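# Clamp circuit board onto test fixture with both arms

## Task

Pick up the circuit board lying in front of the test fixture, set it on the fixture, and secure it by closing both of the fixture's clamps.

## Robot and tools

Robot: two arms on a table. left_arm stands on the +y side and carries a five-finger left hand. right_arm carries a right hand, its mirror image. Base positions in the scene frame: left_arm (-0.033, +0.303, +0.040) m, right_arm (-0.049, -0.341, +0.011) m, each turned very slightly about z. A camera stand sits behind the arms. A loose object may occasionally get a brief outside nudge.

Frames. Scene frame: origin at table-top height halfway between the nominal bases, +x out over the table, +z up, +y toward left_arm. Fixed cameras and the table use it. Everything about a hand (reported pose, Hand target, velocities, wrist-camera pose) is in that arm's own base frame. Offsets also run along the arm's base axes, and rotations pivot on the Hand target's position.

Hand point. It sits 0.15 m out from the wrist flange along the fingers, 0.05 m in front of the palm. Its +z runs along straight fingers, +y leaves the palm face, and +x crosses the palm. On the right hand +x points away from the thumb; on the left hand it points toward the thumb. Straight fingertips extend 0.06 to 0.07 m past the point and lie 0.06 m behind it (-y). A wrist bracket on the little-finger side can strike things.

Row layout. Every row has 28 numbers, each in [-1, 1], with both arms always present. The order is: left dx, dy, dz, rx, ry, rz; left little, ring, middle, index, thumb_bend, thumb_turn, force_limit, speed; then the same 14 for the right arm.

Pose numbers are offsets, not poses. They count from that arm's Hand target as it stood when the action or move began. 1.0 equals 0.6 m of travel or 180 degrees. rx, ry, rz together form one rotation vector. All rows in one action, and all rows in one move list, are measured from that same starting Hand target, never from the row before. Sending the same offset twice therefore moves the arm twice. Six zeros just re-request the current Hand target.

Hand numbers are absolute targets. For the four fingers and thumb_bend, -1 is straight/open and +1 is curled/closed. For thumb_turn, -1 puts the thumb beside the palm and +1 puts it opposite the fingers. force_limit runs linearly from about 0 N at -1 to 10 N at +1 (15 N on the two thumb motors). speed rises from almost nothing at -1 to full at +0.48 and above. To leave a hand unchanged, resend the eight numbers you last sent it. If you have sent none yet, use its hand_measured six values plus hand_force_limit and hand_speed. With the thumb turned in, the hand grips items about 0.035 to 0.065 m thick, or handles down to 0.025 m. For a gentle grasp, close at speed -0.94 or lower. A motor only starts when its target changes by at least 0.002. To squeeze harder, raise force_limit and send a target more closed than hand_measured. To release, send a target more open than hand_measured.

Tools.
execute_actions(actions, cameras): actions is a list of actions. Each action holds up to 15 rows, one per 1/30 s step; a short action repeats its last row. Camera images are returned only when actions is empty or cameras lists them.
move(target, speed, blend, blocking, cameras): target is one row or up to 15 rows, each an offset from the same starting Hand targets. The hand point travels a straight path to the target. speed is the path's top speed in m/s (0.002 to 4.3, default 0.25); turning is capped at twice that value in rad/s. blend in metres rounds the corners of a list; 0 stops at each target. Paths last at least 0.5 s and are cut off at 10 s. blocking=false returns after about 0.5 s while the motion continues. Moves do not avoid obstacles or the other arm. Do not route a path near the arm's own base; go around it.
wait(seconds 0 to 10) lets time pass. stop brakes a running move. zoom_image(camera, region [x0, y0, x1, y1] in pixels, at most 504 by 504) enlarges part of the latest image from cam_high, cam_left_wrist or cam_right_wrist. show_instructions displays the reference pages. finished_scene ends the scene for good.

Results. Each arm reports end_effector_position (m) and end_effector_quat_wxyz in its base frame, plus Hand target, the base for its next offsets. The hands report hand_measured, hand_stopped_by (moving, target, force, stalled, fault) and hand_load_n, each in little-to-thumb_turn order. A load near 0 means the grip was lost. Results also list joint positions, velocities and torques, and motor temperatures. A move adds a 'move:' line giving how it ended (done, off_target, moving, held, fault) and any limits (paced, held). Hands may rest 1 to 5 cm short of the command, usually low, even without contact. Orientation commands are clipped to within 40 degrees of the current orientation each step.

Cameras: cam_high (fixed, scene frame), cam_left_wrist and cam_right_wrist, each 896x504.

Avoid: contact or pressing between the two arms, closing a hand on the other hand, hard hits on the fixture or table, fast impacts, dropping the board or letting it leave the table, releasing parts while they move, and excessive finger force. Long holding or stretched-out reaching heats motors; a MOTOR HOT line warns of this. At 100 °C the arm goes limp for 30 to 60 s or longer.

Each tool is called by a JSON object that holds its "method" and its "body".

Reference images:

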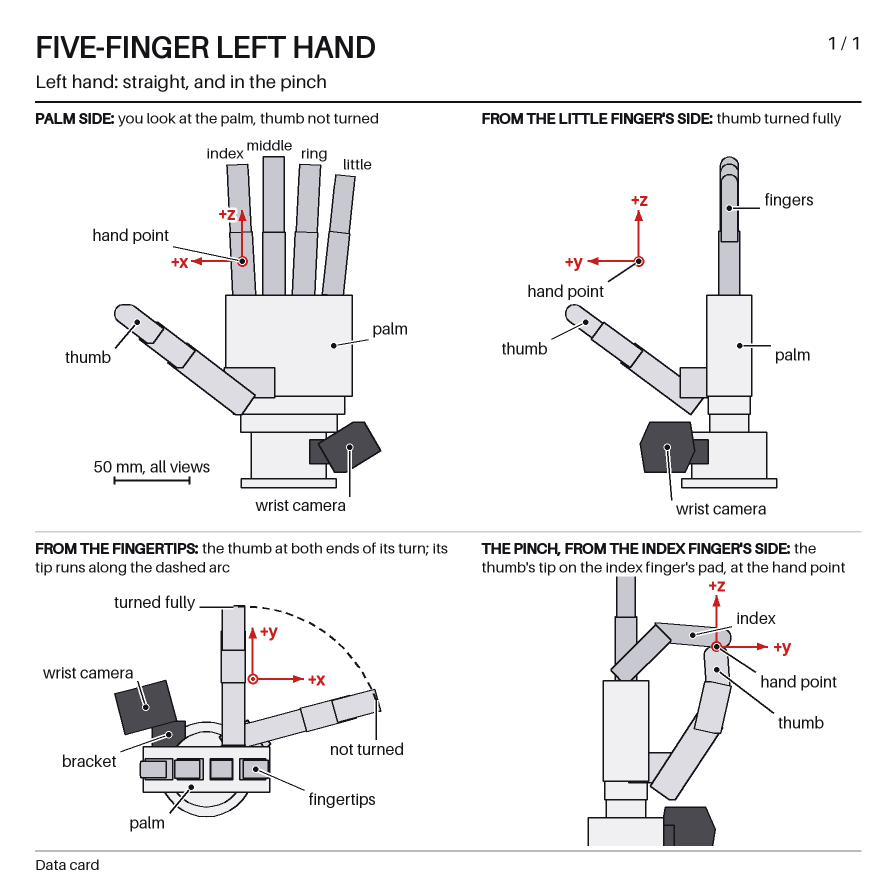

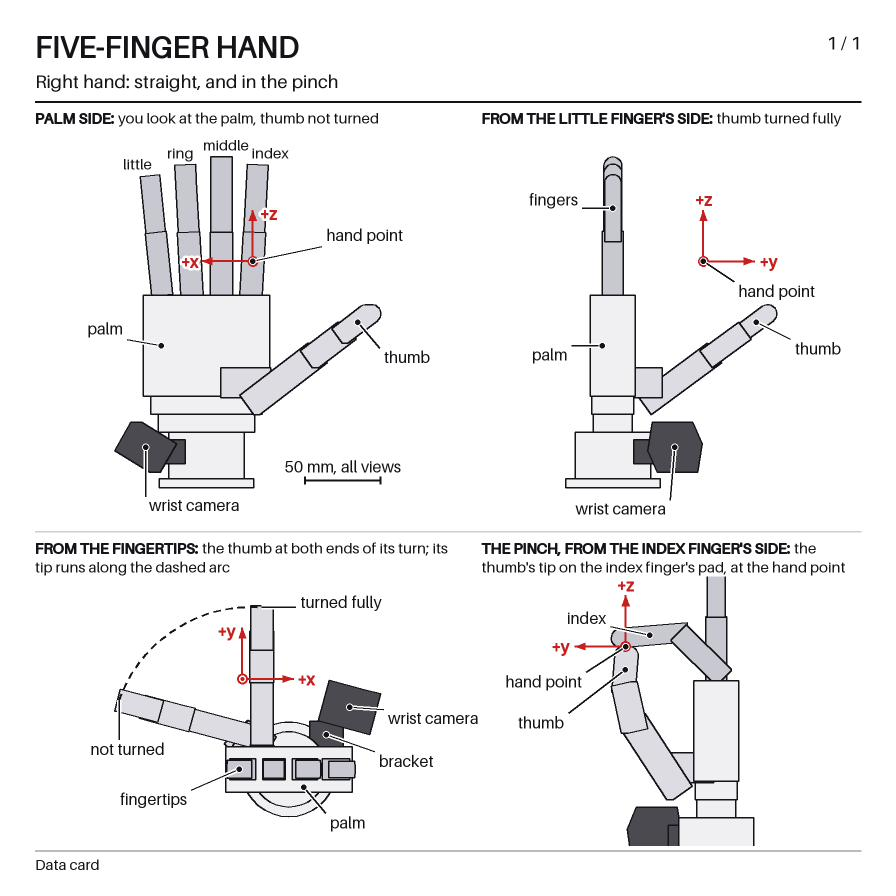

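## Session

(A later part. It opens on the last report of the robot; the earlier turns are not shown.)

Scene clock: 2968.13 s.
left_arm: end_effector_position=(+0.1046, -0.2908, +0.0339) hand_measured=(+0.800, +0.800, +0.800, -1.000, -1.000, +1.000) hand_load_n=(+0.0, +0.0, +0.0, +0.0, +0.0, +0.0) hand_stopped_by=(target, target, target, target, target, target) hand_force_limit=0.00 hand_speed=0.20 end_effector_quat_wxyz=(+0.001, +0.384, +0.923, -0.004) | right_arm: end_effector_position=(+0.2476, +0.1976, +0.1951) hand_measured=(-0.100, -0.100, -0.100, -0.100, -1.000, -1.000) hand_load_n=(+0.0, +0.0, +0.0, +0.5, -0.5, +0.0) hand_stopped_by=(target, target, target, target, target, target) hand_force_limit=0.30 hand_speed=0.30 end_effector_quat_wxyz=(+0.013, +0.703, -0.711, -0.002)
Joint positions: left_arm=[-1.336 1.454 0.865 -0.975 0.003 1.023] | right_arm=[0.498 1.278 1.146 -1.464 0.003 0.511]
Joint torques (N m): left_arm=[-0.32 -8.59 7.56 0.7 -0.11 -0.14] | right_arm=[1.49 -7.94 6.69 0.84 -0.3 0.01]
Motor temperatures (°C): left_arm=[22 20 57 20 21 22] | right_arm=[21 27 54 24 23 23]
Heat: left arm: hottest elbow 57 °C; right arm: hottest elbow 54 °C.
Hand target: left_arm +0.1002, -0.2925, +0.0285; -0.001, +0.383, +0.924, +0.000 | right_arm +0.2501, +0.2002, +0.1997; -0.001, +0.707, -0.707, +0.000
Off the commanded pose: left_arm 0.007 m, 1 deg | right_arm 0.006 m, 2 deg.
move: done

{"method": "move", "body": {"target": [[0.0,0.0,-0.011,0,0,0,0.8,0.8,0.8,-1,-1,1,0,0.2,0,0,0,0,0,0,-0.1,-0.1,-0.1,-0.1,-1,-1,0.3,0.3],[-0.145,0.0385,-0.006,0,0,0,0.8,0.8,0.8,-1,-1,1,0,0.2,0,0,0,0,0,0,-0.1,-0.1,-0.1,-0.1,-1,-1,0.3,0.3]], "speed": 0.08, "cameras": ["cam_right_wrist"]}}

Scene clock: 2975.37 s.
left_arm: end_effector_position=(+0.0237, -0.2721, +0.0251) hand_measured=(+0.800, +0.800, +0.800, -1.000, -1.000, +1.000) hand_load_n=(+0.0, +0.0, +0.0, -4.5, +0.0, +0.0) hand_stopped_by=(target, target, target, target, target, target) hand_force_limit=0.00 hand_speed=0.20 end_effector_quat_wxyz=(+0.006, +0.385, +0.923, +0.004) | right_arm: end_effector_position=(+0.2476, +0.1976, +0.1951) hand_measured=(-0.100, -0.100, -0.100, -0.100, -1.000, -1.000) hand_load_n=(+0.0, +0.0, +0.0, +0.0, +0.0, +0.0) hand_stopped_by=(target, target, target, target, target, target) hand_force_limit=0.30 hand_speed=0.30 end_effector_quat_wxyz=(+0.013, +0.703, -0.711, -0.002)
Joint positions: left_arm=[-1.57 1.405 0.784 -0.951 -0.014 0.792] | right_arm=[0.498 1.278 1.146 -1.464 0.003 0.511]
Joint torques (N m): left_arm=[-0.97 -9.64 6.75 0.34 0.52 -0.23] | right_arm=[1.49 -7.94 6.69 0.84 -0.3 0.01]
Motor temperatures (°C): left_arm=[22 20 56 20 21 22] | right_arm=[21 27 54 24 23 23]
Heat: left arm: hottest elbow 56 °C; right arm: hottest elbow 54 °C.
Hand target: left_arm +0.0133, -0.2694, +0.0249; -0.001, +0.383, +0.924, +0.000 | right_arm +0.2501, +0.2002, +0.1997; -0.001, +0.707, -0.707, +0.000
Off the commanded pose: left_arm 0.011 m, 1 deg | right_arm 0.006 m, 2 deg.
move: off_target (left_arm)
camera_calibration:
cam_right_wrist: T_world_to_cam=[[-0.963011, -0.268855, -0.0180627, 0.299998], [-0.244048, 0.84181, 0.481453, -0.19414], [-0.114236, 0.468053, -0.876286, 0.220436], [0, 0, 0, 1]] pos_world=[0.266704, 0.14091, 0.292053]
Images, in order (width x height): cam_right_wrist 896x504.

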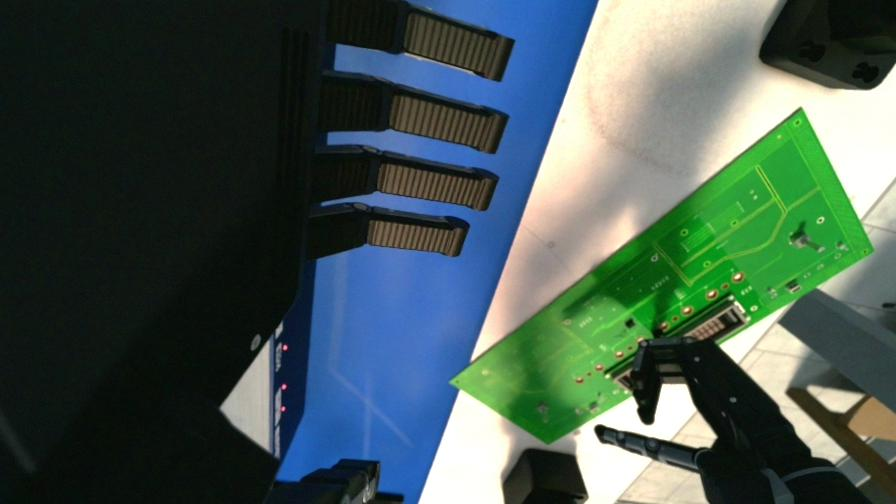

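{"method": "move", "body": {"target": [[-0.1,0.03,0.004,0,0,0,0.8,0.8,0.8,-1,-1,1,0,0.2,0,0,0,0,0,0,-0.1,-0.1,-0.1,-0.1,-1,-1,0.3,0.3]], "speed": 0.08, "cameras": ["cam_right_wrist","cam_high"]}}

Scene clock: 3016.50 s.
left_arm: end_effector_position=(-0.0410, -0.2547, +0.0243) hand_measured=(+0.800, +0.800, +0.800, -1.000, -1.000, +1.000) hand_load_n=(+0.0, +0.0, +0.5, -2.0, +0.0, +0.5) hand_stopped_by=(target, target, target, target, target, target) hand_force_limit=0.00 hand_speed=0.20 end_effector_quat_wxyz=(+0.002, +0.386, +0.923, +0.003) | right_arm: end_effector_position=(+0.2476, +0.1976, +0.1951) hand_measured=(-0.100, -0.100, -0.100, -0.100, -1.000, -1.000) hand_load_n=(+0.0, +0.0, -0.5, +0.5, +0.0, +0.0) hand_stopped_by=(target, target, target, target, target, target) hand_force_limit=0.30 hand_speed=0.30 end_effector_quat_wxyz=(+0.013, +0.703, -0.711, -0.002)
Joint positions: left_arm=[-1.765 1.38 0.755 -0.952 -0.005 0.598] | right_arm=[0.498 1.278 1.146 -1.464 0.003 0.511]
Joint torques (N m): left_arm=[-0.38 -9.76 6.98 0.01 0.22 -0.18] | right_arm=[1.49 -7.94 6.69 0.85 -0.3 0.01]
Motor temperatures (°C): left_arm=[22 21 51 20 22 22] | right_arm=[21 27 51 24 23 23]
Heat: left arm: hottest elbow 51 °C; right arm: hottest elbow 51 °C.
Hand target: left_arm -0.0468, -0.2513, +0.0273; -0.001, +0.383, +0.924, +0.000 | right_arm +0.2501, +0.2002, +0.1997; -0.001, +0.707, -0.707, +0.000
Off the commanded pose: left_arm 0.007 m, 1 deg | right_arm 0.006 m, 2 deg.
move: done
camera_calibration:
cam_right_wrist: T_world_to_cam=[[-0.963011, -0.268855, -0.0180627, 0.299998], [-0.244048, 0.84181, 0.481453, -0.19414], [-0.114236, 0.468053, -0.876286, 0.220436], [0, 0, 0, 1]] pos_world=[0.266704, 0.14091, 0.292053]
Images, in order (width x height): cam_high 896x504, cam_right_wrist 896x504.

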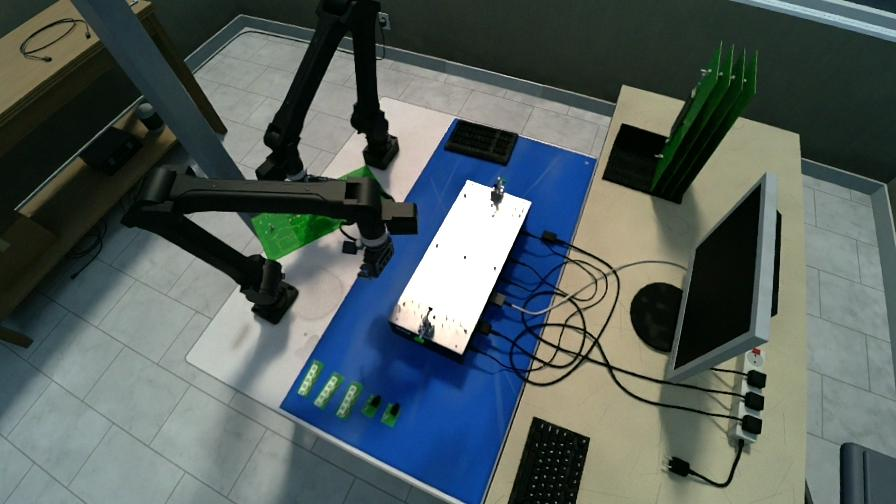

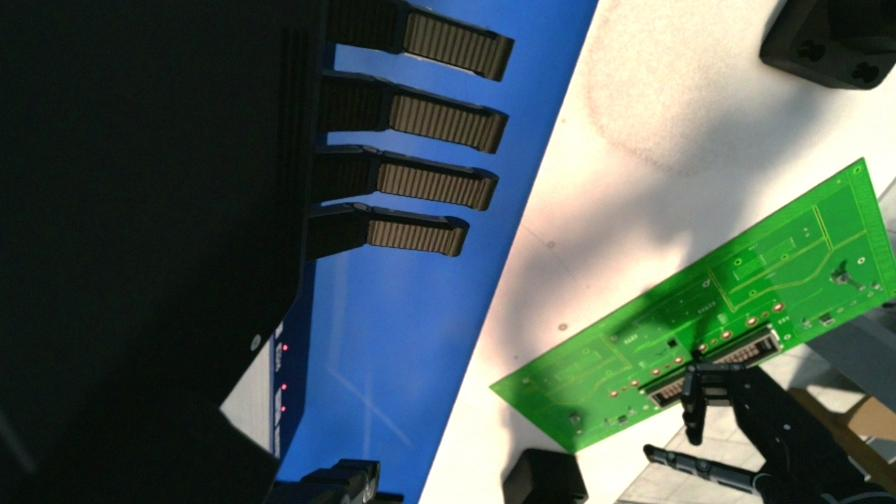

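{"method": "zoom_image", "body": {"camera": "cam_right_wrist", "region": [740, 140, 896, 400]}}

Scaled by 1.938.

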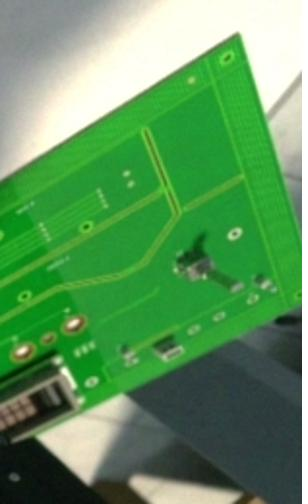

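{"method": "move", "body": {"target": [[-0.045,0.012,0.002,0,0,0,0.8,0.8,0.8,-1,-1,1,0,0.2,0,0,0,0,0,0,-0.1,-0.1,-0.1,-0.1,-1,-1,0.3,0.3]], "speed": 0.08}}

{"method": "move", "body": {"target": [[0.03,0.0,0.05,0,0,0,0.8,0.8,0.8,-1,-1,1,0,0.2,0,0,0,0,0,0,-0.1,-0.1,-0.1,-0.1,-1,-1,0.3,0.3],[0.12,0.03,0.25,0,0,0,0.8,0.8,0.8,-1,-1,1,0,0.2,0,0,0,0,0,0,-0.1,-0.1,-0.1,-0.1,-1,-1,0.3,0.3],[0.38,0.14,0.28,0,0,0,0.8,0.8,0.8,-1,-1,1,0,0.2,0,0,0,0,0,0,-0.1,-0.1,-0.1,-0.1,-1,-1,0.3,0.3]], "speed": 0.3, "blend": 0.02, "cameras": ["cam_right_wrist","cam_high"]}}

Scene clock: 3051.57 s.
left_arm: end_effector_position=(-0.0682, -0.2475, +0.0246) hand_measured=(+0.800, +0.800, +0.800, -1.000, -1.000, +1.000) hand_load_n=(+0.0, +0.0, +0.0, -1.0, +0.0, +0.0) hand_stopped_by=(target, target, target, target, target, target) hand_force_limit=0.00 hand_speed=0.20 end_effector_quat_wxyz=(+0.002, +0.385, +0.923, +0.004) | right_arm: end_effector_position=(+0.2476, +0.1976, +0.1951) hand_measured=(-0.100, -0.100, -0.100, -0.100, -1.000, -1.000) hand_load_n=(+0.0, +0.0, +0.0, +0.0, +0.0, +0.0) hand_stopped_by=(target, target, target, target, target, target) hand_force_limit=0.30 hand_speed=0.30 end_effector_quat_wxyz=(+0.013, +0.703, -0.711, -0.002)
Joint positions: left_arm=[-1.851 1.379 0.755 -0.955 -0.005 0.51] | right_arm=[0.498 1.278 1.146 -1.464 0.003 0.511]
Joint torques (N m): left_arm=[-0.38 -9.93 7.05 -0.03 0.22 -0.18] | right_arm=[1.55 -7.88 6.69 0.84 -0.3 0.01]
Heat: left arm: hottest elbow 50 °C; right arm: hottest elbow 50 °C.
Hand target: left_arm -0.0738, -0.2442, +0.0285; -0.001, +0.383, +0.924, +0.000 | right_arm +0.2501, +0.2002, +0.1997; -0.001, +0.707, -0.707, +0.000
Off the commanded pose: left_arm 0.008 m, 1 deg | right_arm 0.006 m, 2 deg.
move: done

Scene clock: 3053.70 s.
left_arm: end_effector_position=(+0.1467, -0.1510, +0.1819) hand_measured=(+0.800, +0.800, +0.800, -1.000, -1.000, +1.000) hand_load_n=(+0.0, +0.0, +0.0, +0.0, +0.0, +0.0) hand_stopped_by=(target, target, target, target, target, target) hand_force_limit=0.00 hand_speed=0.20 end_effector_quat_wxyz=(-0.014, +0.378, +0.926, +0.012) | right_arm: end_effector_position=(+0.2476, +0.1976, +0.1951) hand_measured=(-0.100, -0.100, -0.100, -0.100, -1.000, -1.000) hand_load_n=(+0.0, +0.0, +0.0, +0.0, +0.0, +0.0) hand_stopped_by=(target, target, target, target, target, target) hand_force_limit=0.30 hand_speed=0.30 end_effector_quat_wxyz=(+0.013, +0.703, -0.711, -0.002)
Joint positions: left_arm=[-1.039 1.016 0.911 -1.503 -0.002 1.307] | right_arm=[0.498 1.278 1.146 -1.464 0.003 0.511]
Joint torques (N m): left_arm=[1.38 -5.01 12.55 -0.09 0.03 0.17] | right_arm=[1.49 -7.94 6.69 0.84 -0.3 0.01]
Heat: left arm: hottest elbow 50 °C; right arm: hottest elbow 50 °C.
Hand target: left_arm +0.1543, -0.1603, +0.1966; -0.001, +0.383, +0.924, +0.000 | right_arm +0.2501, +0.2002, +0.1997; -0.001, +0.707, -0.707, +0.000
Off the commanded pose: left_arm 0.019 m, 2 deg | right_arm 0.006 m, 2 deg.
move: off_target (left_arm); blend cut to 0.0175 m at target 1
camera_calibration:
cam_right_wrist: T_world_to_cam=[[-0.963011, -0.268855, -0.0180627, 0.299998], [-0.244048, 0.84181, 0.481453, -0.19414], [-0.114236, 0.468053, -0.876286, 0.220436], [0, 0, 0, 1]] pos_world=[0.266704, 0.14091, 0.292053]
Images, in order (width x height): cam_high 896x504, cam_right_wrist 896x504.

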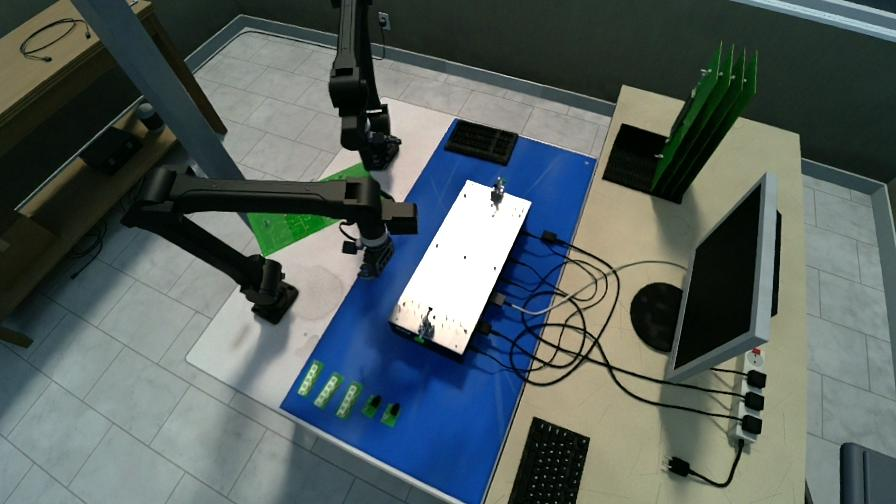

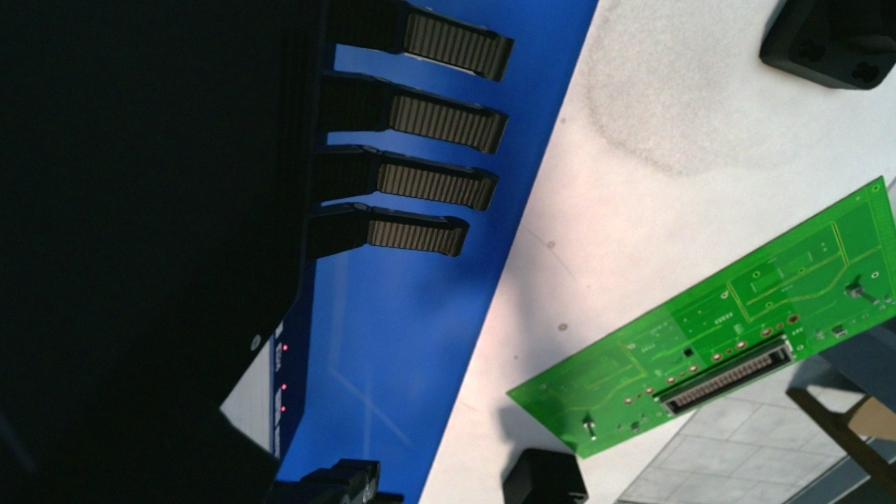

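{"method": "move", "body": {"target": [[0.143,0.267,0.089,0,0,0.083,0.8,0.8,0.8,-1,-1,1,0,0.2,0,0,0,0,0,0,-0.1,-0.1,-0.1,-0.1,-1,-1,0.3,0.3],[0.143,0.267,0.089,0,0,0.083,0.8,0.8,0.8,-1,-1,1,0,0.2,-0.193,0.152,0.02,0,0,0.194,0.3,0.3,0.3,0.3,-1,1,0.3,0.3],[0.143,0.267,0.089,0,0,0.083,0.8,0.8,0.8,-1,-1,1,0,0.2,-0.467,0.2,0.02,0,0,0.5,0.3,0.3,0.3,0.3,-1,1,0.3,0.3],[0.143,0.267,0.089,0,0,0.083,0.8,0.8,0.8,-1,-1,1,0,0.2,-0.723,0.158,0.02,0,0,0.722,0.3,0.3,0.3,0.3,-1,1,0.3,0.3],[0.143,0.267,0.089,0,0,0.083,0.8,0.8,0.8,-1,-1,1,0,0.2,-0.965,0.122,0.02,0,0,0.8206,0.3,0.3,0.3,0.3,-1,1,0.3,0.3]], "speed": 0.4, "blend": 0.02, "cameras": ["cam_right_wrist","cam_high"]}}

Scene clock: 3091.27 s.
left_arm: end_effector_position=(+0.2294, +0.0023, +0.2368) hand_measured=(+0.800, +0.800, +0.800, -1.000, -1.000, +1.000) hand_load_n=(+0.0, +0.0, +0.0, +0.0, +0.0, +0.0) hand_stopped_by=(target, target, target, target, target, target) hand_force_limit=0.00 hand_speed=0.20 end_effector_quat_wxyz=(-0.012, +0.253, +0.967, +0.001) | right_arm: end_effector_position=(-0.3203, +0.2631, +0.1898) hand_measured=(+0.300, +0.300, +0.300, +0.300, -1.000, +1.000) hand_load_n=(+0.0, +0.0, +0.0, +0.0, +0.0, +0.0) hand_stopped_by=(target, target, target, target, target, target) hand_force_limit=0.30 hand_speed=0.30 end_effector_quat_wxyz=(+0.026, +0.878, +0.478, +0.008)
Joint positions: left_arm=[-0.28 0.963 1.026 -1.658 -0.002 1.803] | right_arm=[2.405 1.636 1.505 -1.494 -0.001 -0.164]
Joint torques (N m): left_arm=[1.14 -3.43 12.59 -0.02 0.03 0.16] | right_arm=[1.08 -13.74 9.98 0.05 -0.12 0]
Motor temperatures (°C): left_arm=[22 21 59 20 22 22] | right_arm=[21 27 51 24 23 23]
Heat: left arm: hottest elbow 59 °C; right arm: hottest elbow 51 °C.
Hand target: left_arm +0.2400, +0.0000, +0.2499; -0.001, +0.259, +0.966, +0.000 | right_arm -0.3289, +0.2734, +0.2116; +0.000, +0.876, +0.482, -0.001
Off the commanded pose: left_arm 0.017 m, 2 deg | right_arm 0.026 m, 3 deg.
move: off_target (left_arm, right_arm); blend cut to 0 m at target 2; target 2's new numbers were sent with right_arm's hand 0.022 m and 2 deg from that target
camera_calibration:
cam_right_wrist: T_world_to_cam=[[0.958505, -0.28501, 0.00614148, 0.385642], [-0.248164, -0.8236, 0.509997, 0.0460507], [-0.140296, -0.490359, -0.860154, 0.36102], [0, 0, 0, 1]] pos_world=[-0.307561, 0.324869, 0.284679]
Images, in order (width x height): cam_high 896x504, cam_right_wrist 896x504.

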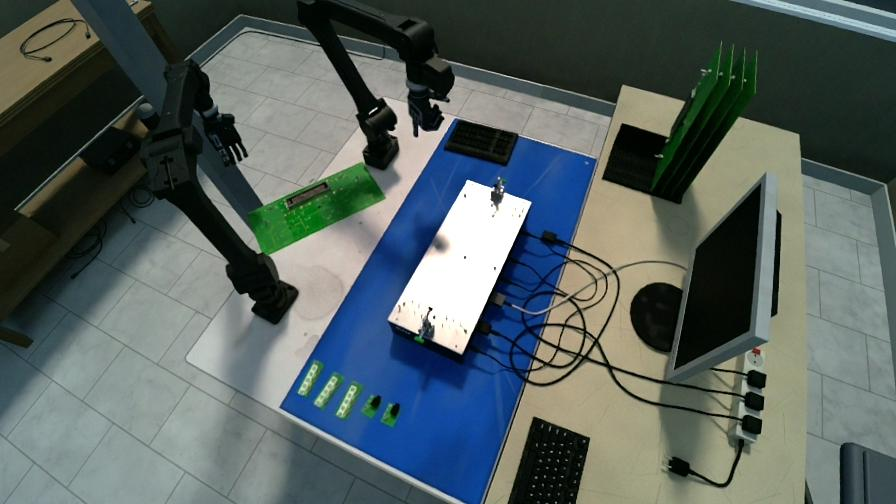

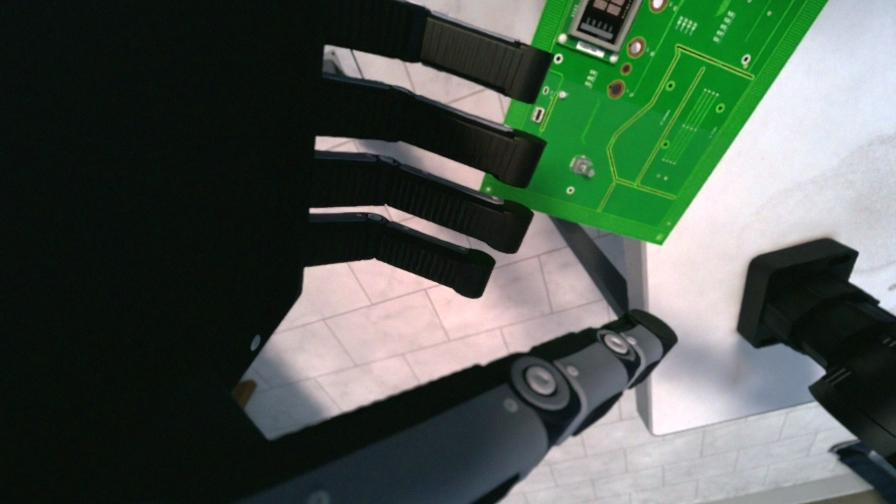

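{"method": "zoom_image", "body": {"camera": "cam_right_wrist", "region": [440, 100, 680, 280]}}

Scaled by 2.100.

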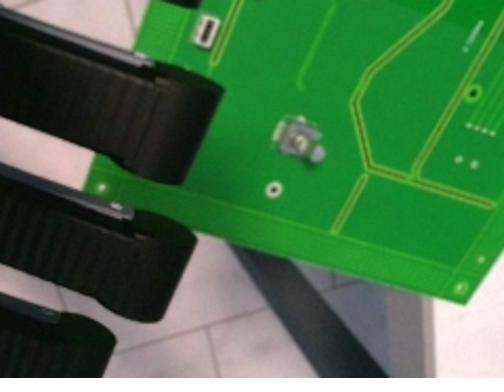

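{"method": "move", "body": {"target": [[0,0,0,0,0,0,0.8,0.8,0.8,-1,-1,1,0,0.2,0,-0.028,-0.27,0,0,0.004,0.3,0.3,0.3,0.3,-1,1,0.3,0.3]], "speed": 0.2, "cameras": ["cam_right_wrist","cam_high"]}}

{"method": "zoom_image", "body": {"camera": "cam_high", "region": [180, 120, 400, 300]}}

Scene clock: 3113.77 s.
left_arm: end_effector_position=(+0.2294, +0.0023, +0.2368) hand_measured=(+0.800, +0.800, +0.800, -1.000, -1.000, +1.000) hand_load_n=(+0.0, +0.0, +0.0, +0.0, +0.0, +0.0) hand_stopped_by=(target, target, target, target, target, target) hand_force_limit=0.00 hand_speed=0.20 end_effector_quat_wxyz=(-0.012, +0.253, +0.967, +0.001) | right_arm: end_effector_position=(-0.3243, +0.2568, +0.0464) hand_measured=(+0.300, +0.300, +0.300, +0.300, -1.000, +1.000) hand_load_n=(+0.0, +0.0, +0.0, +0.0, +0.0, +0.0) hand_stopped_by=(target, target, target, target, target, target) hand_force_limit=0.30 hand_speed=0.30 end_effector_quat_wxyz=(+0.009, +0.874, +0.486, +0.003)
Joint positions: left_arm=[-0.28 0.963 1.026 -1.658 -0.002 1.803] | right_arm=[2.423 1.724 1.229 -1.096 -0.001 -0.164]
Joint torques (N m): left_arm=[1.2 -3.37 12.59 -0.02 0.03 0.16] | right_arm=[1.9 -13.86 5.48 0.83 -0.14 0.12]
Motor temperatures (°C): left_arm=[22 21 60 20 22 22] | right_arm=[21 27 55 24 23 23]
Heat: left arm: hottest elbow 60 °C; right arm: hottest elbow 55 °C.
Hand target: left_arm +0.2400, +0.0000, +0.2499; -0.001, +0.259, +0.966, +0.000 | right_arm -0.3290, +0.2567, +0.0497; +0.000, +0.873, +0.488, -0.001
Off the commanded pose: left_arm 0.017 m, 1 deg | right_arm 0.006 m, 1 deg.
move: off_target (left_arm)
camera_calibration:
cam_right_wrist: T_world_to_cam=[[0.963223, -0.267558, -0.024792, 0.387126], [-0.220329, -0.839256, 0.497096, 0.126643], [-0.153809, -0.473351, -0.867341, 0.225667], [0, 0, 0, 1]] pos_world=[-0.310276, 0.316684, 0.142375]
Images, in order (width x height): cam_high 896x504, cam_right_wrist 896x504.

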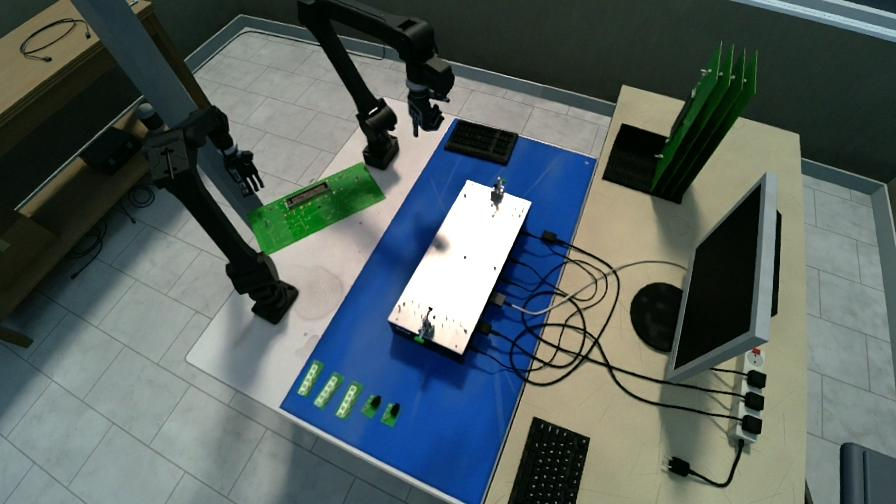

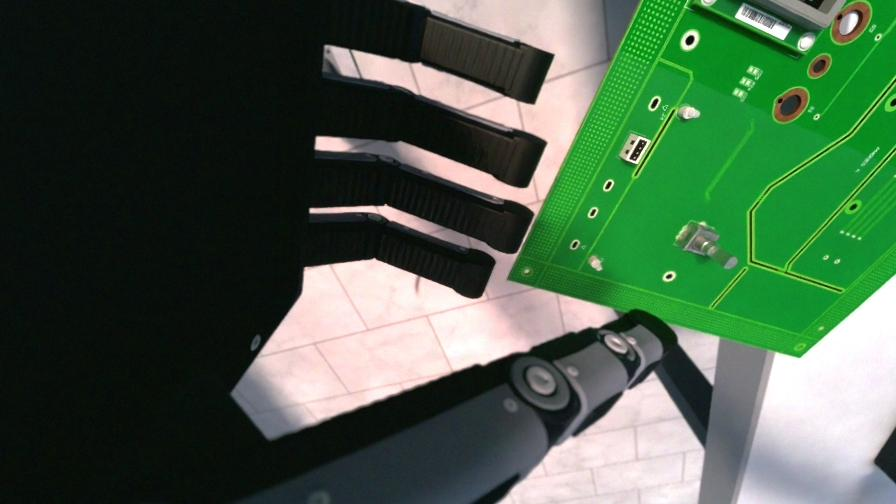

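Scaled by 2.291.

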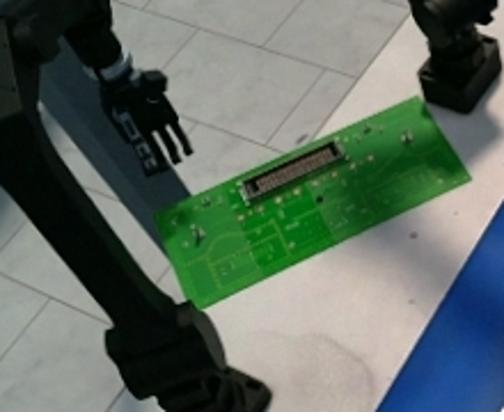

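{"method": "move", "body": {"target": [[0,0,0,0,0,0,0.8,0.8,0.8,-1,-1,1,0,0.2,0,0,-0.128,0,0,0.0,0.3,0.3,0.3,0.3,-1,1,0.3,0.3]], "speed": 0.15, "cameras": ["cam_right_wrist"]}}

Scene clock: 3135.27 s.
left_arm: end_effector_position=(+0.2294, +0.0023, +0.2368) hand_measured=(+0.800, +0.800, +0.800, -1.000, -1.000, +1.000) hand_load_n=(+0.0, +0.0, +0.0, +0.0, +0.0, +0.0) hand_stopped_by=(target, target, target, target, target, target) hand_force_limit=0.00 hand_speed=0.20 end_effector_quat_wxyz=(-0.012, +0.253, +0.967, +0.001) | right_arm: end_effector_position=(-0.3242, +0.2566, -0.0299) hand_measured=(+0.300, +0.300, +0.300, +0.300, -1.000, +1.000) hand_load_n=(+0.5, +0.0, +0.0, +0.0, +0.0, +0.0) hand_stopped_by=(target, target, target, target, target, target) hand_force_limit=0.30 hand_speed=0.30 end_effector_quat_wxyz=(+0.009, +0.874, +0.486, +0.003)
Joint positions: left_arm=[-0.28 0.963 1.026 -1.658 -0.002 1.803] | right_arm=[2.423 1.835 1.151 -0.905 -0.001 -0.164]
Joint torques (N m): left_arm=[1.14 -3.43 12.59 -0.02 0.03 0.16] | right_arm=[1.9 -14.33 4.72 0.83 -0.14 0.13]
Motor temperatures (°C): left_arm=[22 20 61 20 22 22] | right_arm=[21 28 51 24 23 23]
Heat: left arm: hottest elbow 61 °C; right arm: hottest elbow 51 °C.
Hand target: left_arm +0.2400, +0.0000, +0.2499; -0.001, +0.259, +0.966, +0.000 | right_arm -0.3290, +0.2567, -0.0271; +0.000, +0.873, +0.488, -0.001
Off the commanded pose: left_arm 0.017 m, 1 deg | right_arm 0.006 m, 1 deg.
move: off_target (left_arm)
camera_calibration:
cam_right_wrist: T_world_to_cam=[[0.963178, -0.267591, -0.0261433, 0.384953], [-0.219824, -0.83975, 0.496484, 0.164739], [-0.154809, -0.472456, -0.867652, 0.158821], [0, 0, 0, 1]] pos_world=[-0.309978, 0.316386, 0.0660747]
Images, in order (width x height): cam_right_wrist 896x504.

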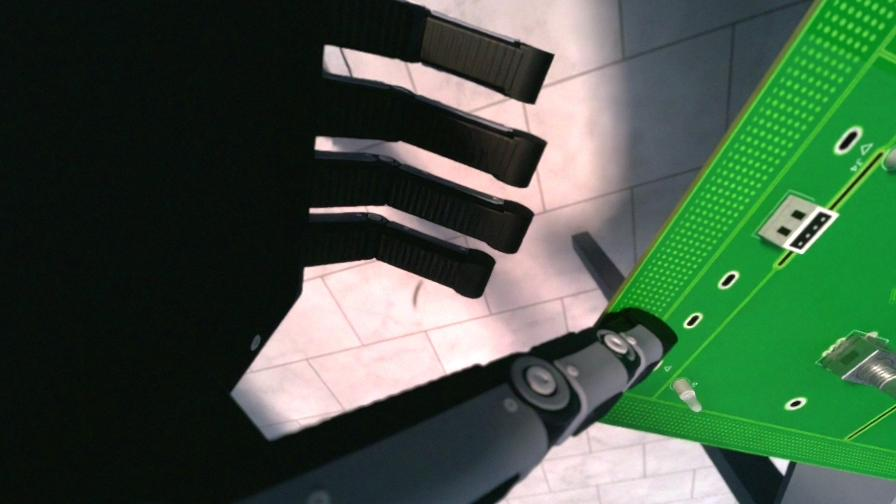

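{"method": "move", "body": {"target": [[0,0,0,0,0,0,0.8,0.8,0.8,-1,-1,1,0,0.2,0.0,0.0,0.012,0,0,0.0,0.3,0.3,0.3,0.3,-1,1,0.3,0.3],[0,0,0,0,0,0,0.8,0.8,0.8,-1,-1,1,0,0.2,0.046,-0.0285,0.010,0,0,0.0,0.3,0.3,0.3,0.3,-1,1,0.3,0.3]], "speed": 0.05, "cameras": ["cam_right_wrist"]}}

Scene clock: 3150.20 s.
left_arm: end_effector_position=(+0.2294, +0.0023, +0.2368) hand_measured=(+0.800, +0.800, +0.800, -1.000, -1.000, +1.000) hand_load_n=(+0.5, +0.0, +0.0, +0.0, +0.0, +0.0) hand_stopped_by=(target, target, target, target, target, target) hand_force_limit=0.00 hand_speed=0.20 end_effector_quat_wxyz=(-0.012, +0.253, +0.967, +0.001) | right_arm: end_effector_position=(-0.3004, +0.2358, -0.0260) hand_measured=(+0.300, +0.300, +0.300, +0.300, -1.000, +1.000) hand_load_n=(+0.0, +0.0, +0.0, +0.0, +0.0, +0.0) hand_stopped_by=(target, target, target, target, target, target) hand_force_limit=0.30 hand_speed=0.30 end_effector_quat_wxyz=(+0.011, +0.874, +0.486, +0.004)
Joint positions: left_arm=[-0.28 0.963 1.026 -1.658 -0.002 1.803] | right_arm=[2.423 1.766 1.058 -0.887 -0.001 -0.164]
Joint torques (N m): left_arm=[1.14 -3.37 12.6 -0.02 0.03 0.16] | right_arm=[0.85 -13.8 4.38 0.81 -0.13 0.03]
Motor temperatures (°C): left_arm=[22 20 61 20 21 22] | right_arm=[21 30 49 24 23 23]
Heat: left arm: hottest elbow 61 °C; right arm: hottest elbow 49 °C.
Hand target: left_arm +0.2400, +0.0000, +0.2499; -0.001, +0.259, +0.966, +0.000 | right_arm -0.3014, +0.2396, -0.0211; +0.000, +0.873, +0.488, -0.001
Off the commanded pose: left_arm 0.017 m, 1 deg | right_arm 0.006 m, 1 deg.
move: off_target (left_arm)
camera_calibration:
cam_right_wrist: T_world_to_cam=[[0.963273, -0.267676, -0.0213347, 0.356765], [-0.221833, -0.838032, 0.498491, 0.149639], [-0.151313, -0.47545, -0.866632, 0.157918], [0, 0, 0, 1]] pos_world=[-0.286573, 0.295982, 0.0698751]
Images, in order (width x height): cam_right_wrist 896x504.

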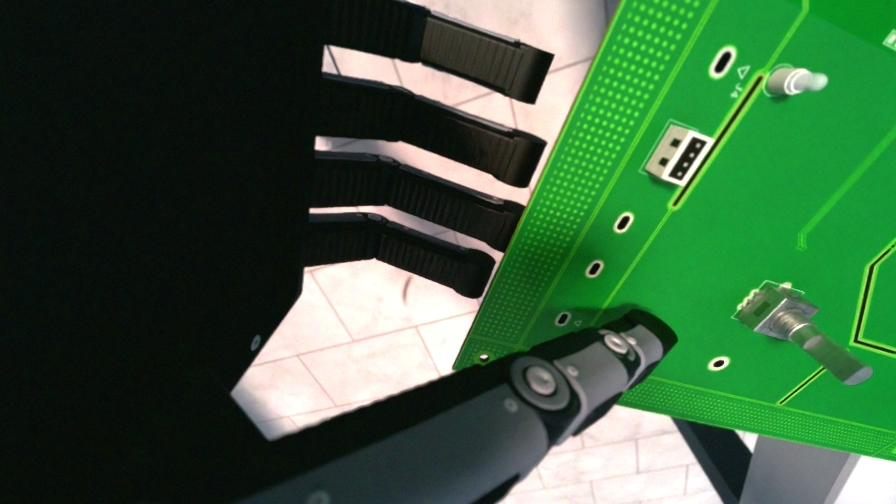

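{"method": "move", "body": {"target": [[0,0,0,0,0,0,0.8,0.8,0.8,-1,-1,1,0,0.2,0.049,-0.031,0.0,0,0,0.0,0.3,0.3,0.3,0.3,-1,1,0.3,0.3]], "speed": 0.05, "cameras": ["cam_right_wrist","cam_high"]}}

Scene clock: 3156.87 s.
left_arm: end_effector_position=(+0.2294, +0.0023, +0.2368) hand_measured=(+0.800, +0.800, +0.800, -1.000, -1.000, +1.000) hand_load_n=(+0.0, +0.0, +0.0, +0.0, +0.0, +0.0) hand_stopped_by=(target, target, target, target, target, target) hand_force_limit=0.00 hand_speed=0.20 end_effector_quat_wxyz=(-0.012, +0.253, +0.967, +0.001) | right_arm: end_effector_position=(-0.2720, +0.2164, -0.0249) hand_measured=(+0.300, +0.300, +0.300, +0.300, -1.000, +1.000) hand_load_n=(+0.0, +0.0, +0.0, +0.0, +0.0, +0.0) hand_stopped_by=(target, target, target, target, target, target) hand_force_limit=0.30 hand_speed=0.30 end_effector_quat_wxyz=(+0.011, +0.874, +0.486, +0.003)
Joint positions: left_arm=[-0.28 0.963 1.026 -1.658 -0.002 1.803] | right_arm=[2.413 1.691 0.954 -0.857 -0.001 -0.173]
Joint torques (N m): left_arm=[1.14 -3.43 12.57 -0.02 0.03 0.16] | right_arm=[0.62 -12.34 4.27 0.85 -0.12 -0.01]
Motor temperatures (°C): left_arm=[22 20 61 20 21 22] | right_arm=[21 30 48 24 23 23]
Heat: left arm: hottest elbow 61 °C; right arm: hottest elbow 48 °C.
Hand target: left_arm +0.2400, +0.0000, +0.2499; -0.001, +0.259, +0.966, +0.000 | right_arm -0.2719, +0.2209, -0.0211; +0.000, +0.873, +0.488, -0.001
Off the commanded pose: left_arm 0.017 m, 1 deg | right_arm 0.006 m, 1 deg.
move: off_target (left_arm)
camera_calibration:
cam_right_wrist: T_world_to_cam=[[0.963163, -0.267981, -0.0224106, 0.324223], [-0.221624, -0.838218, 0.49827, 0.139108], [-0.152312, -0.474949, -0.866732, 0.153476], [0, 0, 0, 1]] pos_world=[-0.258074, 0.276382, 0.0709753]
Images, in order (width x height): cam_high 896x504, cam_right_wrist 896x504.

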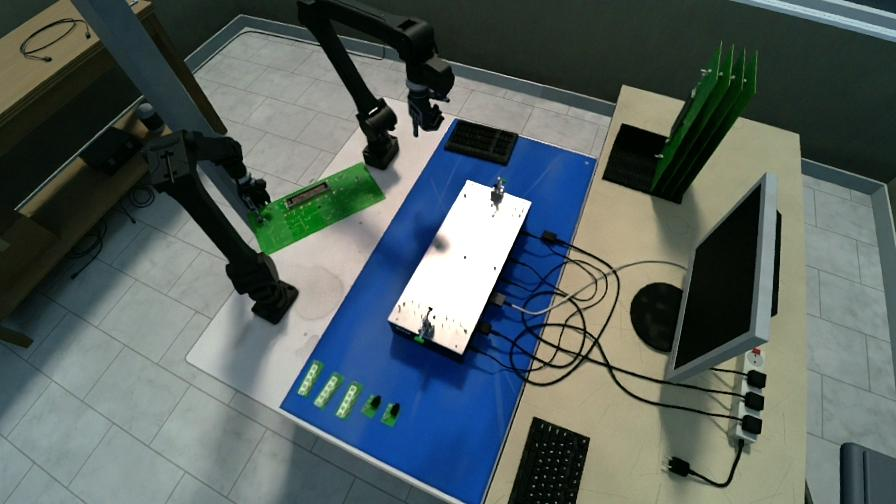

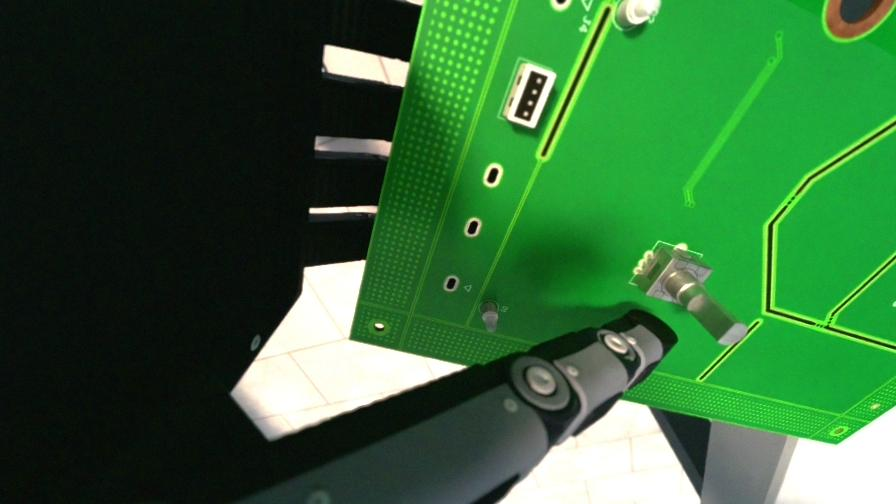

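{"method": "move", "body": {"target": [[0,0,0,0,0,0,0.8,0.8,0.8,-1,-1,1,0,0.2,-0.0115,0.008,0.052,0,0,0.0,0.3,0.3,0.3,0.3,-1,1,0.3,0.3]], "speed": 0.04, "cameras": ["cam_right_wrist"]}}

Scene clock: 3173.17 s.
left_arm: end_effector_position=(+0.2294, +0.0023, +0.2368) hand_measured=(+0.800, +0.800, +0.800, -1.000, -1.000, +1.000) hand_load_n=(+0.0, +0.0, +0.0, +0.0, +0.0, +0.0) hand_stopped_by=(target, target, target, target, target, target) hand_force_limit=0.00 hand_speed=0.20 end_effector_quat_wxyz=(-0.012, +0.253, +0.967, +0.001) | right_arm: end_effector_position=(-0.2623, +0.2078, -0.0103) hand_measured=(+0.300, +0.300, +0.300, +0.300, -1.000, +1.000) hand_load_n=(+0.0, +0.0, +4.0, +0.0, +0.0, +0.0) hand_stopped_by=(target, target, target, target, target, target) hand_force_limit=0.30 hand_speed=0.30 end_effector_quat_wxyz=(+0.028, +0.873, +0.486, +0.009)
Joint positions: left_arm=[-0.28 0.963 1.026 -1.658 -0.002 1.803] | right_arm=[2.413 1.661 0.954 -0.922 -0.001 -0.174]
Joint torques (N m): left_arm=[1.2 -3.37 12.59 -0.03 0.03 0.16] | right_arm=[0.79 -12.81 8.12 -0.16 -0.12 0.02]
Motor temperatures (°C): left_arm=[22 20 62 20 21 22] | right_arm=[21 30 46 24 22 23]
Heat: left arm: hottest elbow 62 °C; right arm: hottest elbow 46 °C.
Hand target: left_arm +0.2400, +0.0000, +0.2499; -0.001, +0.259, +0.966, +0.000 | right_arm -0.2788, +0.2257, +0.0101; +0.000, +0.873, +0.488, -0.001
Off the commanded pose: left_arm 0.017 m, 1 deg | right_arm 0.032 m, 3 deg.
move: off_target (left_arm, right_arm)
camera_calibration:
cam_right_wrist: T_world_to_cam=[[0.963425, -0.267816, 0.00935766, 0.313298], [-0.234696, -0.826398, 0.511844, 0.121087], [-0.129347, -0.49532, -0.859027, 0.173789], [0, 0, 0, 1]] pos_world=[-0.250942, 0.270053, 0.0843799]
Images, in order (width x height): cam_right_wrist 896x504.

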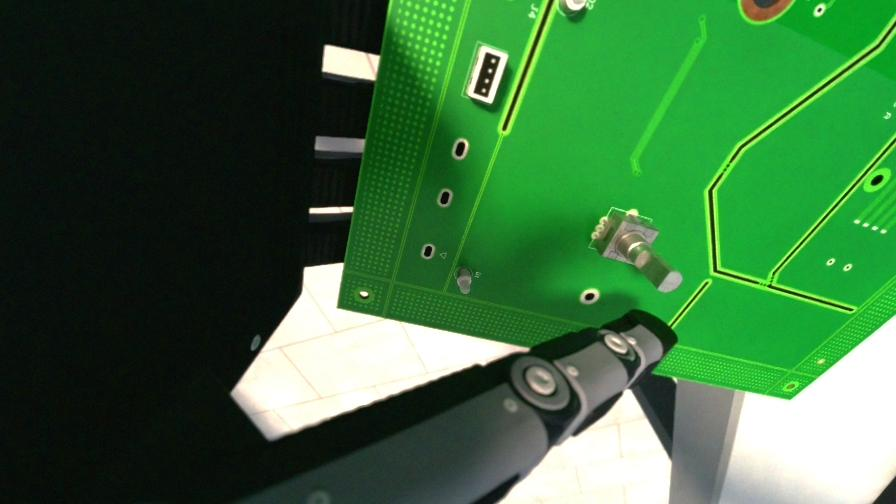

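{"method": "execute_actions", "body": {"actions": [[[0,0,0,0,0,0,0.8,0.8,0.8,-1,-1,1,0,0.2,0,0,0,0,0,0,0.3,0.3,0.3,0.3,0.35,1,-0.4,-0.3]],[[0,0,0,0,0,0,0.8,0.8,0.8,-1,-1,1,0,0.2,0,0,0,0,0,0,0.3,0.3,0.3,0.3,0.35,1,-0.4,-0.3]],[[0,0,0,0,0,0,0.8,0.8,0.8,-1,-1,1,0,0.2,0,0,0,0,0,0,0.3,0.3,0.3,0.3,0.35,1,-0.4,-0.3]]], "cameras": ["cam_right_wrist"]}}

Scene clock: 3183.53 s.
left_arm: end_effector_position=(+0.2294, +0.0023, +0.2368) hand_measured=(+0.800, +0.800, +0.800, -1.000, -1.000, +1.000) hand_load_n=(+0.0, +0.0, +0.0, +0.0, +0.0, +0.0) hand_stopped_by=(target, target, target, target, target, target) hand_force_limit=0.00 hand_speed=0.20 end_effector_quat_wxyz=(-0.012, +0.253, +0.967, +0.001) | right_arm: end_effector_position=(-0.2623, +0.2078, -0.0103) hand_measured=(+0.300, +0.300, +0.300, +0.300, -0.378, +1.000) hand_load_n=(+0.0, +0.5, +12.5, +0.0, +7.0, +0.5) hand_stopped_by=(target, target, target, target, force, target) hand_force_limit=-0.40 hand_speed=-0.30 end_effector_quat_wxyz=(+0.028, +0.873, +0.486, +0.009)
Joint positions: left_arm=[-0.28 0.963 1.026 -1.658 -0.002 1.803] | right_arm=[2.413 1.661 0.954 -0.922 -0.001 -0.174]
Joint torques (N m): left_arm=[1.2 -3.37 12.57 -0.03 0.03 0.15] | right_arm=[0.85 -12.86 8.13 -0.16 -0.11 0.02]
Motor temperatures (°C): left_arm=[22 20 62 20 21 22] | right_arm=[21 30 48 24 22 23]
Heat: left arm: hottest elbow 62 °C; right arm: hottest elbow 48 °C.
Hand target: left_arm +0.2400, +0.0000, +0.2499; -0.001, +0.259, +0.966, +0.000 | right_arm -0.2788, +0.2257, +0.0101; +0.000, +0.873, +0.488, -0.001
Off the commanded pose: left_arm 0.017 m, 1 deg | right_arm 0.032 m, 3 deg.
camera_calibration:
cam_right_wrist: T_world_to_cam=[[0.963425, -0.267816, 0.00935766, 0.313298], [-0.234696, -0.826398, 0.511844, 0.121087], [-0.129347, -0.49532, -0.859027, 0.173789], [0, 0, 0, 1]] pos_world=[-0.250942, 0.270053, 0.0843799]
Images, in order (width x height): cam_right_wrist 896x504.

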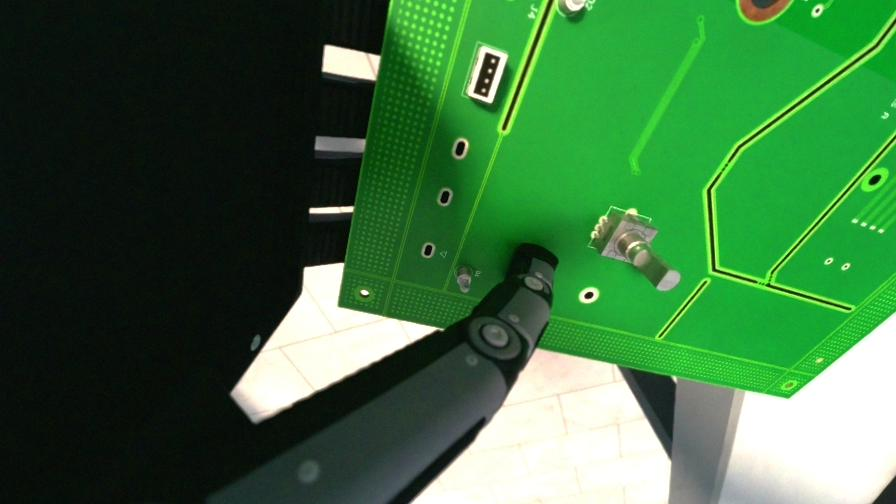

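{"method": "execute_actions", "body": {"actions": [[[0,0,0,0,0,0,0.8,0.8,0.8,-1,-1,1,0,0.2,0,0,0,0,0,0,0.3,0.3,0.3,0.3,-0.7,1,-0.4,-0.3]],[[0,0,0,0,0,0,0.8,0.8,0.8,-1,-1,1,0,0.2,0,0,0,0,0,0,0.25,0.22,0.2,0.25,-0.7,1,-0.4,-0.3]],[[0,0,0,0,0,0,0.8,0.8,0.8,-1,-1,1,0,0.2,0,0,0,0,0,0,0.25,0.22,0.2,0.25,0.35,1,-0.2,-0.3]],[[0,0,0,0,0,0,0.8,0.8,0.8,-1,-1,1,0,0.2,0,0,0,0,0,0,0.25,0.22,0.2,0.25,0.35,1,-0.2,-0.3]],[[0,0,0,0,0,0,0.8,0.8,0.8,-1,-1,1,0,0.2,0,0,0,0,0,0,0.25,0.22,0.2,0.25,0.35,1,-0.2,-0.3]]], "cameras": ["cam_right_wrist"]}}

Scene clock: 3194.97 s.
left_arm: end_effector_position=(+0.2294, +0.0023, +0.2368) hand_measured=(+0.800, +0.800, +0.800, -1.000, -1.000, +1.000) hand_load_n=(+0.0, +0.0, +0.5, +0.0, +0.0, +0.0) hand_stopped_by=(target, target, target, target, target, target) hand_force_limit=0.00 hand_speed=0.20 end_effector_quat_wxyz=(-0.012, +0.253, +0.967, +0.001) | right_arm: end_effector_position=(-0.2627, +0.2082, -0.0071) hand_measured=(+0.250, +0.220, +0.200, +0.250, -0.210, +1.000) hand_load_n=(+0.0, +0.0, +0.0, +8.5, +8.0, +0.5) hand_stopped_by=(target, target, target, force, force, target) hand_force_limit=-0.20 hand_speed=-0.30 end_effector_quat_wxyz=(+0.026, +0.873, +0.486, +0.009)
Joint positions: left_arm=[-0.28 0.963 1.026 -1.658 -0.002 1.803] | right_arm=[2.413 1.654 0.957 -0.929 -0.001 -0.174]
Joint torques (N m): left_arm=[1.2 -3.37 12.59 -0.02 0.03 0.16] | right_arm=[0.85 -12.16 8.02 0.06 -0.12 0.02]
Motor temperatures (°C): left_arm=[22 20 62 20 21 22] | right_arm=[21 30 49 24 22 23]
Heat: left arm: hottest elbow 62 °C; right arm: hottest elbow 49 °C.
Hand target: left_arm +0.2400, +0.0000, +0.2499; -0.001, +0.259, +0.966, +0.000 | right_arm -0.2788, +0.2257, +0.0101; +0.000, +0.873, +0.488, -0.001
Off the commanded pose: left_arm 0.017 m, 1 deg | right_arm 0.029 m, 3 deg.
camera_calibration:
cam_right_wrist: T_world_to_cam=[[0.963459, -0.267772, 0.00666548, 0.313749], [-0.2335, -0.827432, 0.510719, 0.120146], [-0.131241, -0.493614, -0.859722, 0.175907], [0, 0, 0, 1]] pos_world=[-0.251144, 0.270256, 0.0877794]
Images, in order (width x height): cam_right_wrist 896x504.

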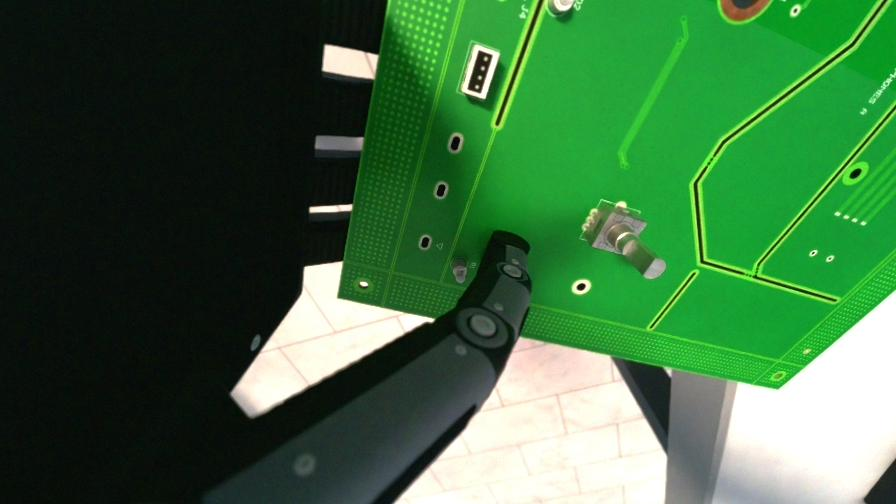

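{"method": "execute_actions", "body": {"actions": [[[0,0,0,0,0,0,0.8,0.8,0.8,-1,-1,1,0,0.2,0,0,0,0,0,0,0.2,0.16,0.12,0.17,-0.7,1,-0.4,-0.3]],[[0,0,0,0,0,0,0.8,0.8,0.8,-1,-1,1,0,0.2,0,0,0,0,0,0,0.2,0.16,0.12,0.17,0.4,1,-0.2,-0.3]],[[0,0,0,0,0,0,0.8,0.8,0.8,-1,-1,1,0,0.2,0,0,0,0,0,0,0.2,0.16,0.12,0.17,0.4,1,-0.2,-0.3]],[[0,0,0,0,0,0,0.8,0.8,0.8,-1,-1,1,0,0.2,0,0,0,0,0,0,0.2,0.16,0.12,0.17,0.4,1,-0.2,-0.3]]], "cameras": ["cam_right_wrist"]}}

Scene clock: 3203.80 s.
left_arm: end_effector_position=(+0.2294, +0.0023, +0.2368) hand_measured=(+0.800, +0.800, +0.800, -1.000, -1.000, +1.000) hand_load_n=(+0.0, +0.0, +0.0, +0.0, +0.0, +0.0) hand_stopped_by=(target, target, target, target, target, target) hand_force_limit=0.00 hand_speed=0.20 end_effector_quat_wxyz=(-0.012, +0.253, +0.967, +0.001) | right_arm: end_effector_position=(-0.2631, +0.2085, -0.0053) hand_measured=(+0.200, +0.160, +0.120, +0.170, -0.122, +1.000) hand_load_n=(+0.5, +0.5, +0.0, +2.5, +12.0, +0.0) hand_stopped_by=(target, target, target, target, force, target) hand_force_limit=-0.20 hand_speed=-0.30 end_effector_quat_wxyz=(+0.026, +0.873, +0.486, +0.008)
Joint positions: left_arm=[-0.28 0.963 1.026 -1.658 -0.002 1.803] | right_arm=[2.413 1.651 0.959 -0.933 -0.001 -0.174]
Joint torques (N m): left_arm=[1.2 -3.37 12.59 -0.03 0.03 0.16] | right_arm=[0.79 -11.99 7.9 0.2 -0.12 0.02]
Motor temperatures (°C): left_arm=[22 20 63 20 21 22] | right_arm=[21 30 49 24 22 23]
Heat: left arm: hottest elbow 63 °C; right arm: hottest elbow 49 °C.
Hand target: left_arm +0.2400, +0.0000, +0.2499; -0.001, +0.259, +0.966, +0.000 | right_arm -0.2787, +0.2256, +0.0101; +0.000, +0.873, +0.488, +0.000
Off the commanded pose: left_arm 0.017 m, 1 deg | right_arm 0.028 m, 3 deg.
camera_calibration:
cam_right_wrist: T_world_to_cam=[[0.963448, -0.267837, 0.00558974, 0.314219], [-0.233097, -0.827834, 0.510252, 0.119657], [-0.132037, -0.492904, -0.860007, 0.177197], [0, 0, 0, 1]] pos_world=[-0.251445, 0.270557, 0.0895792]
Images, in order (width x height): cam_right_wrist 896x504.

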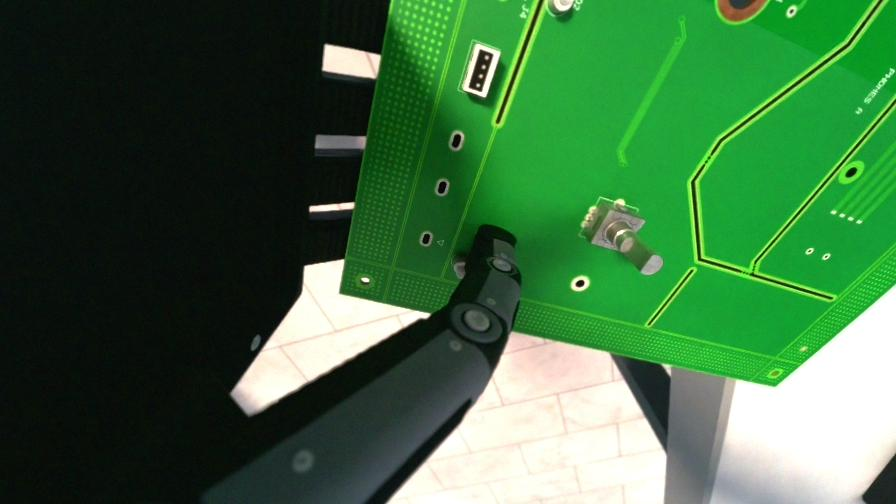

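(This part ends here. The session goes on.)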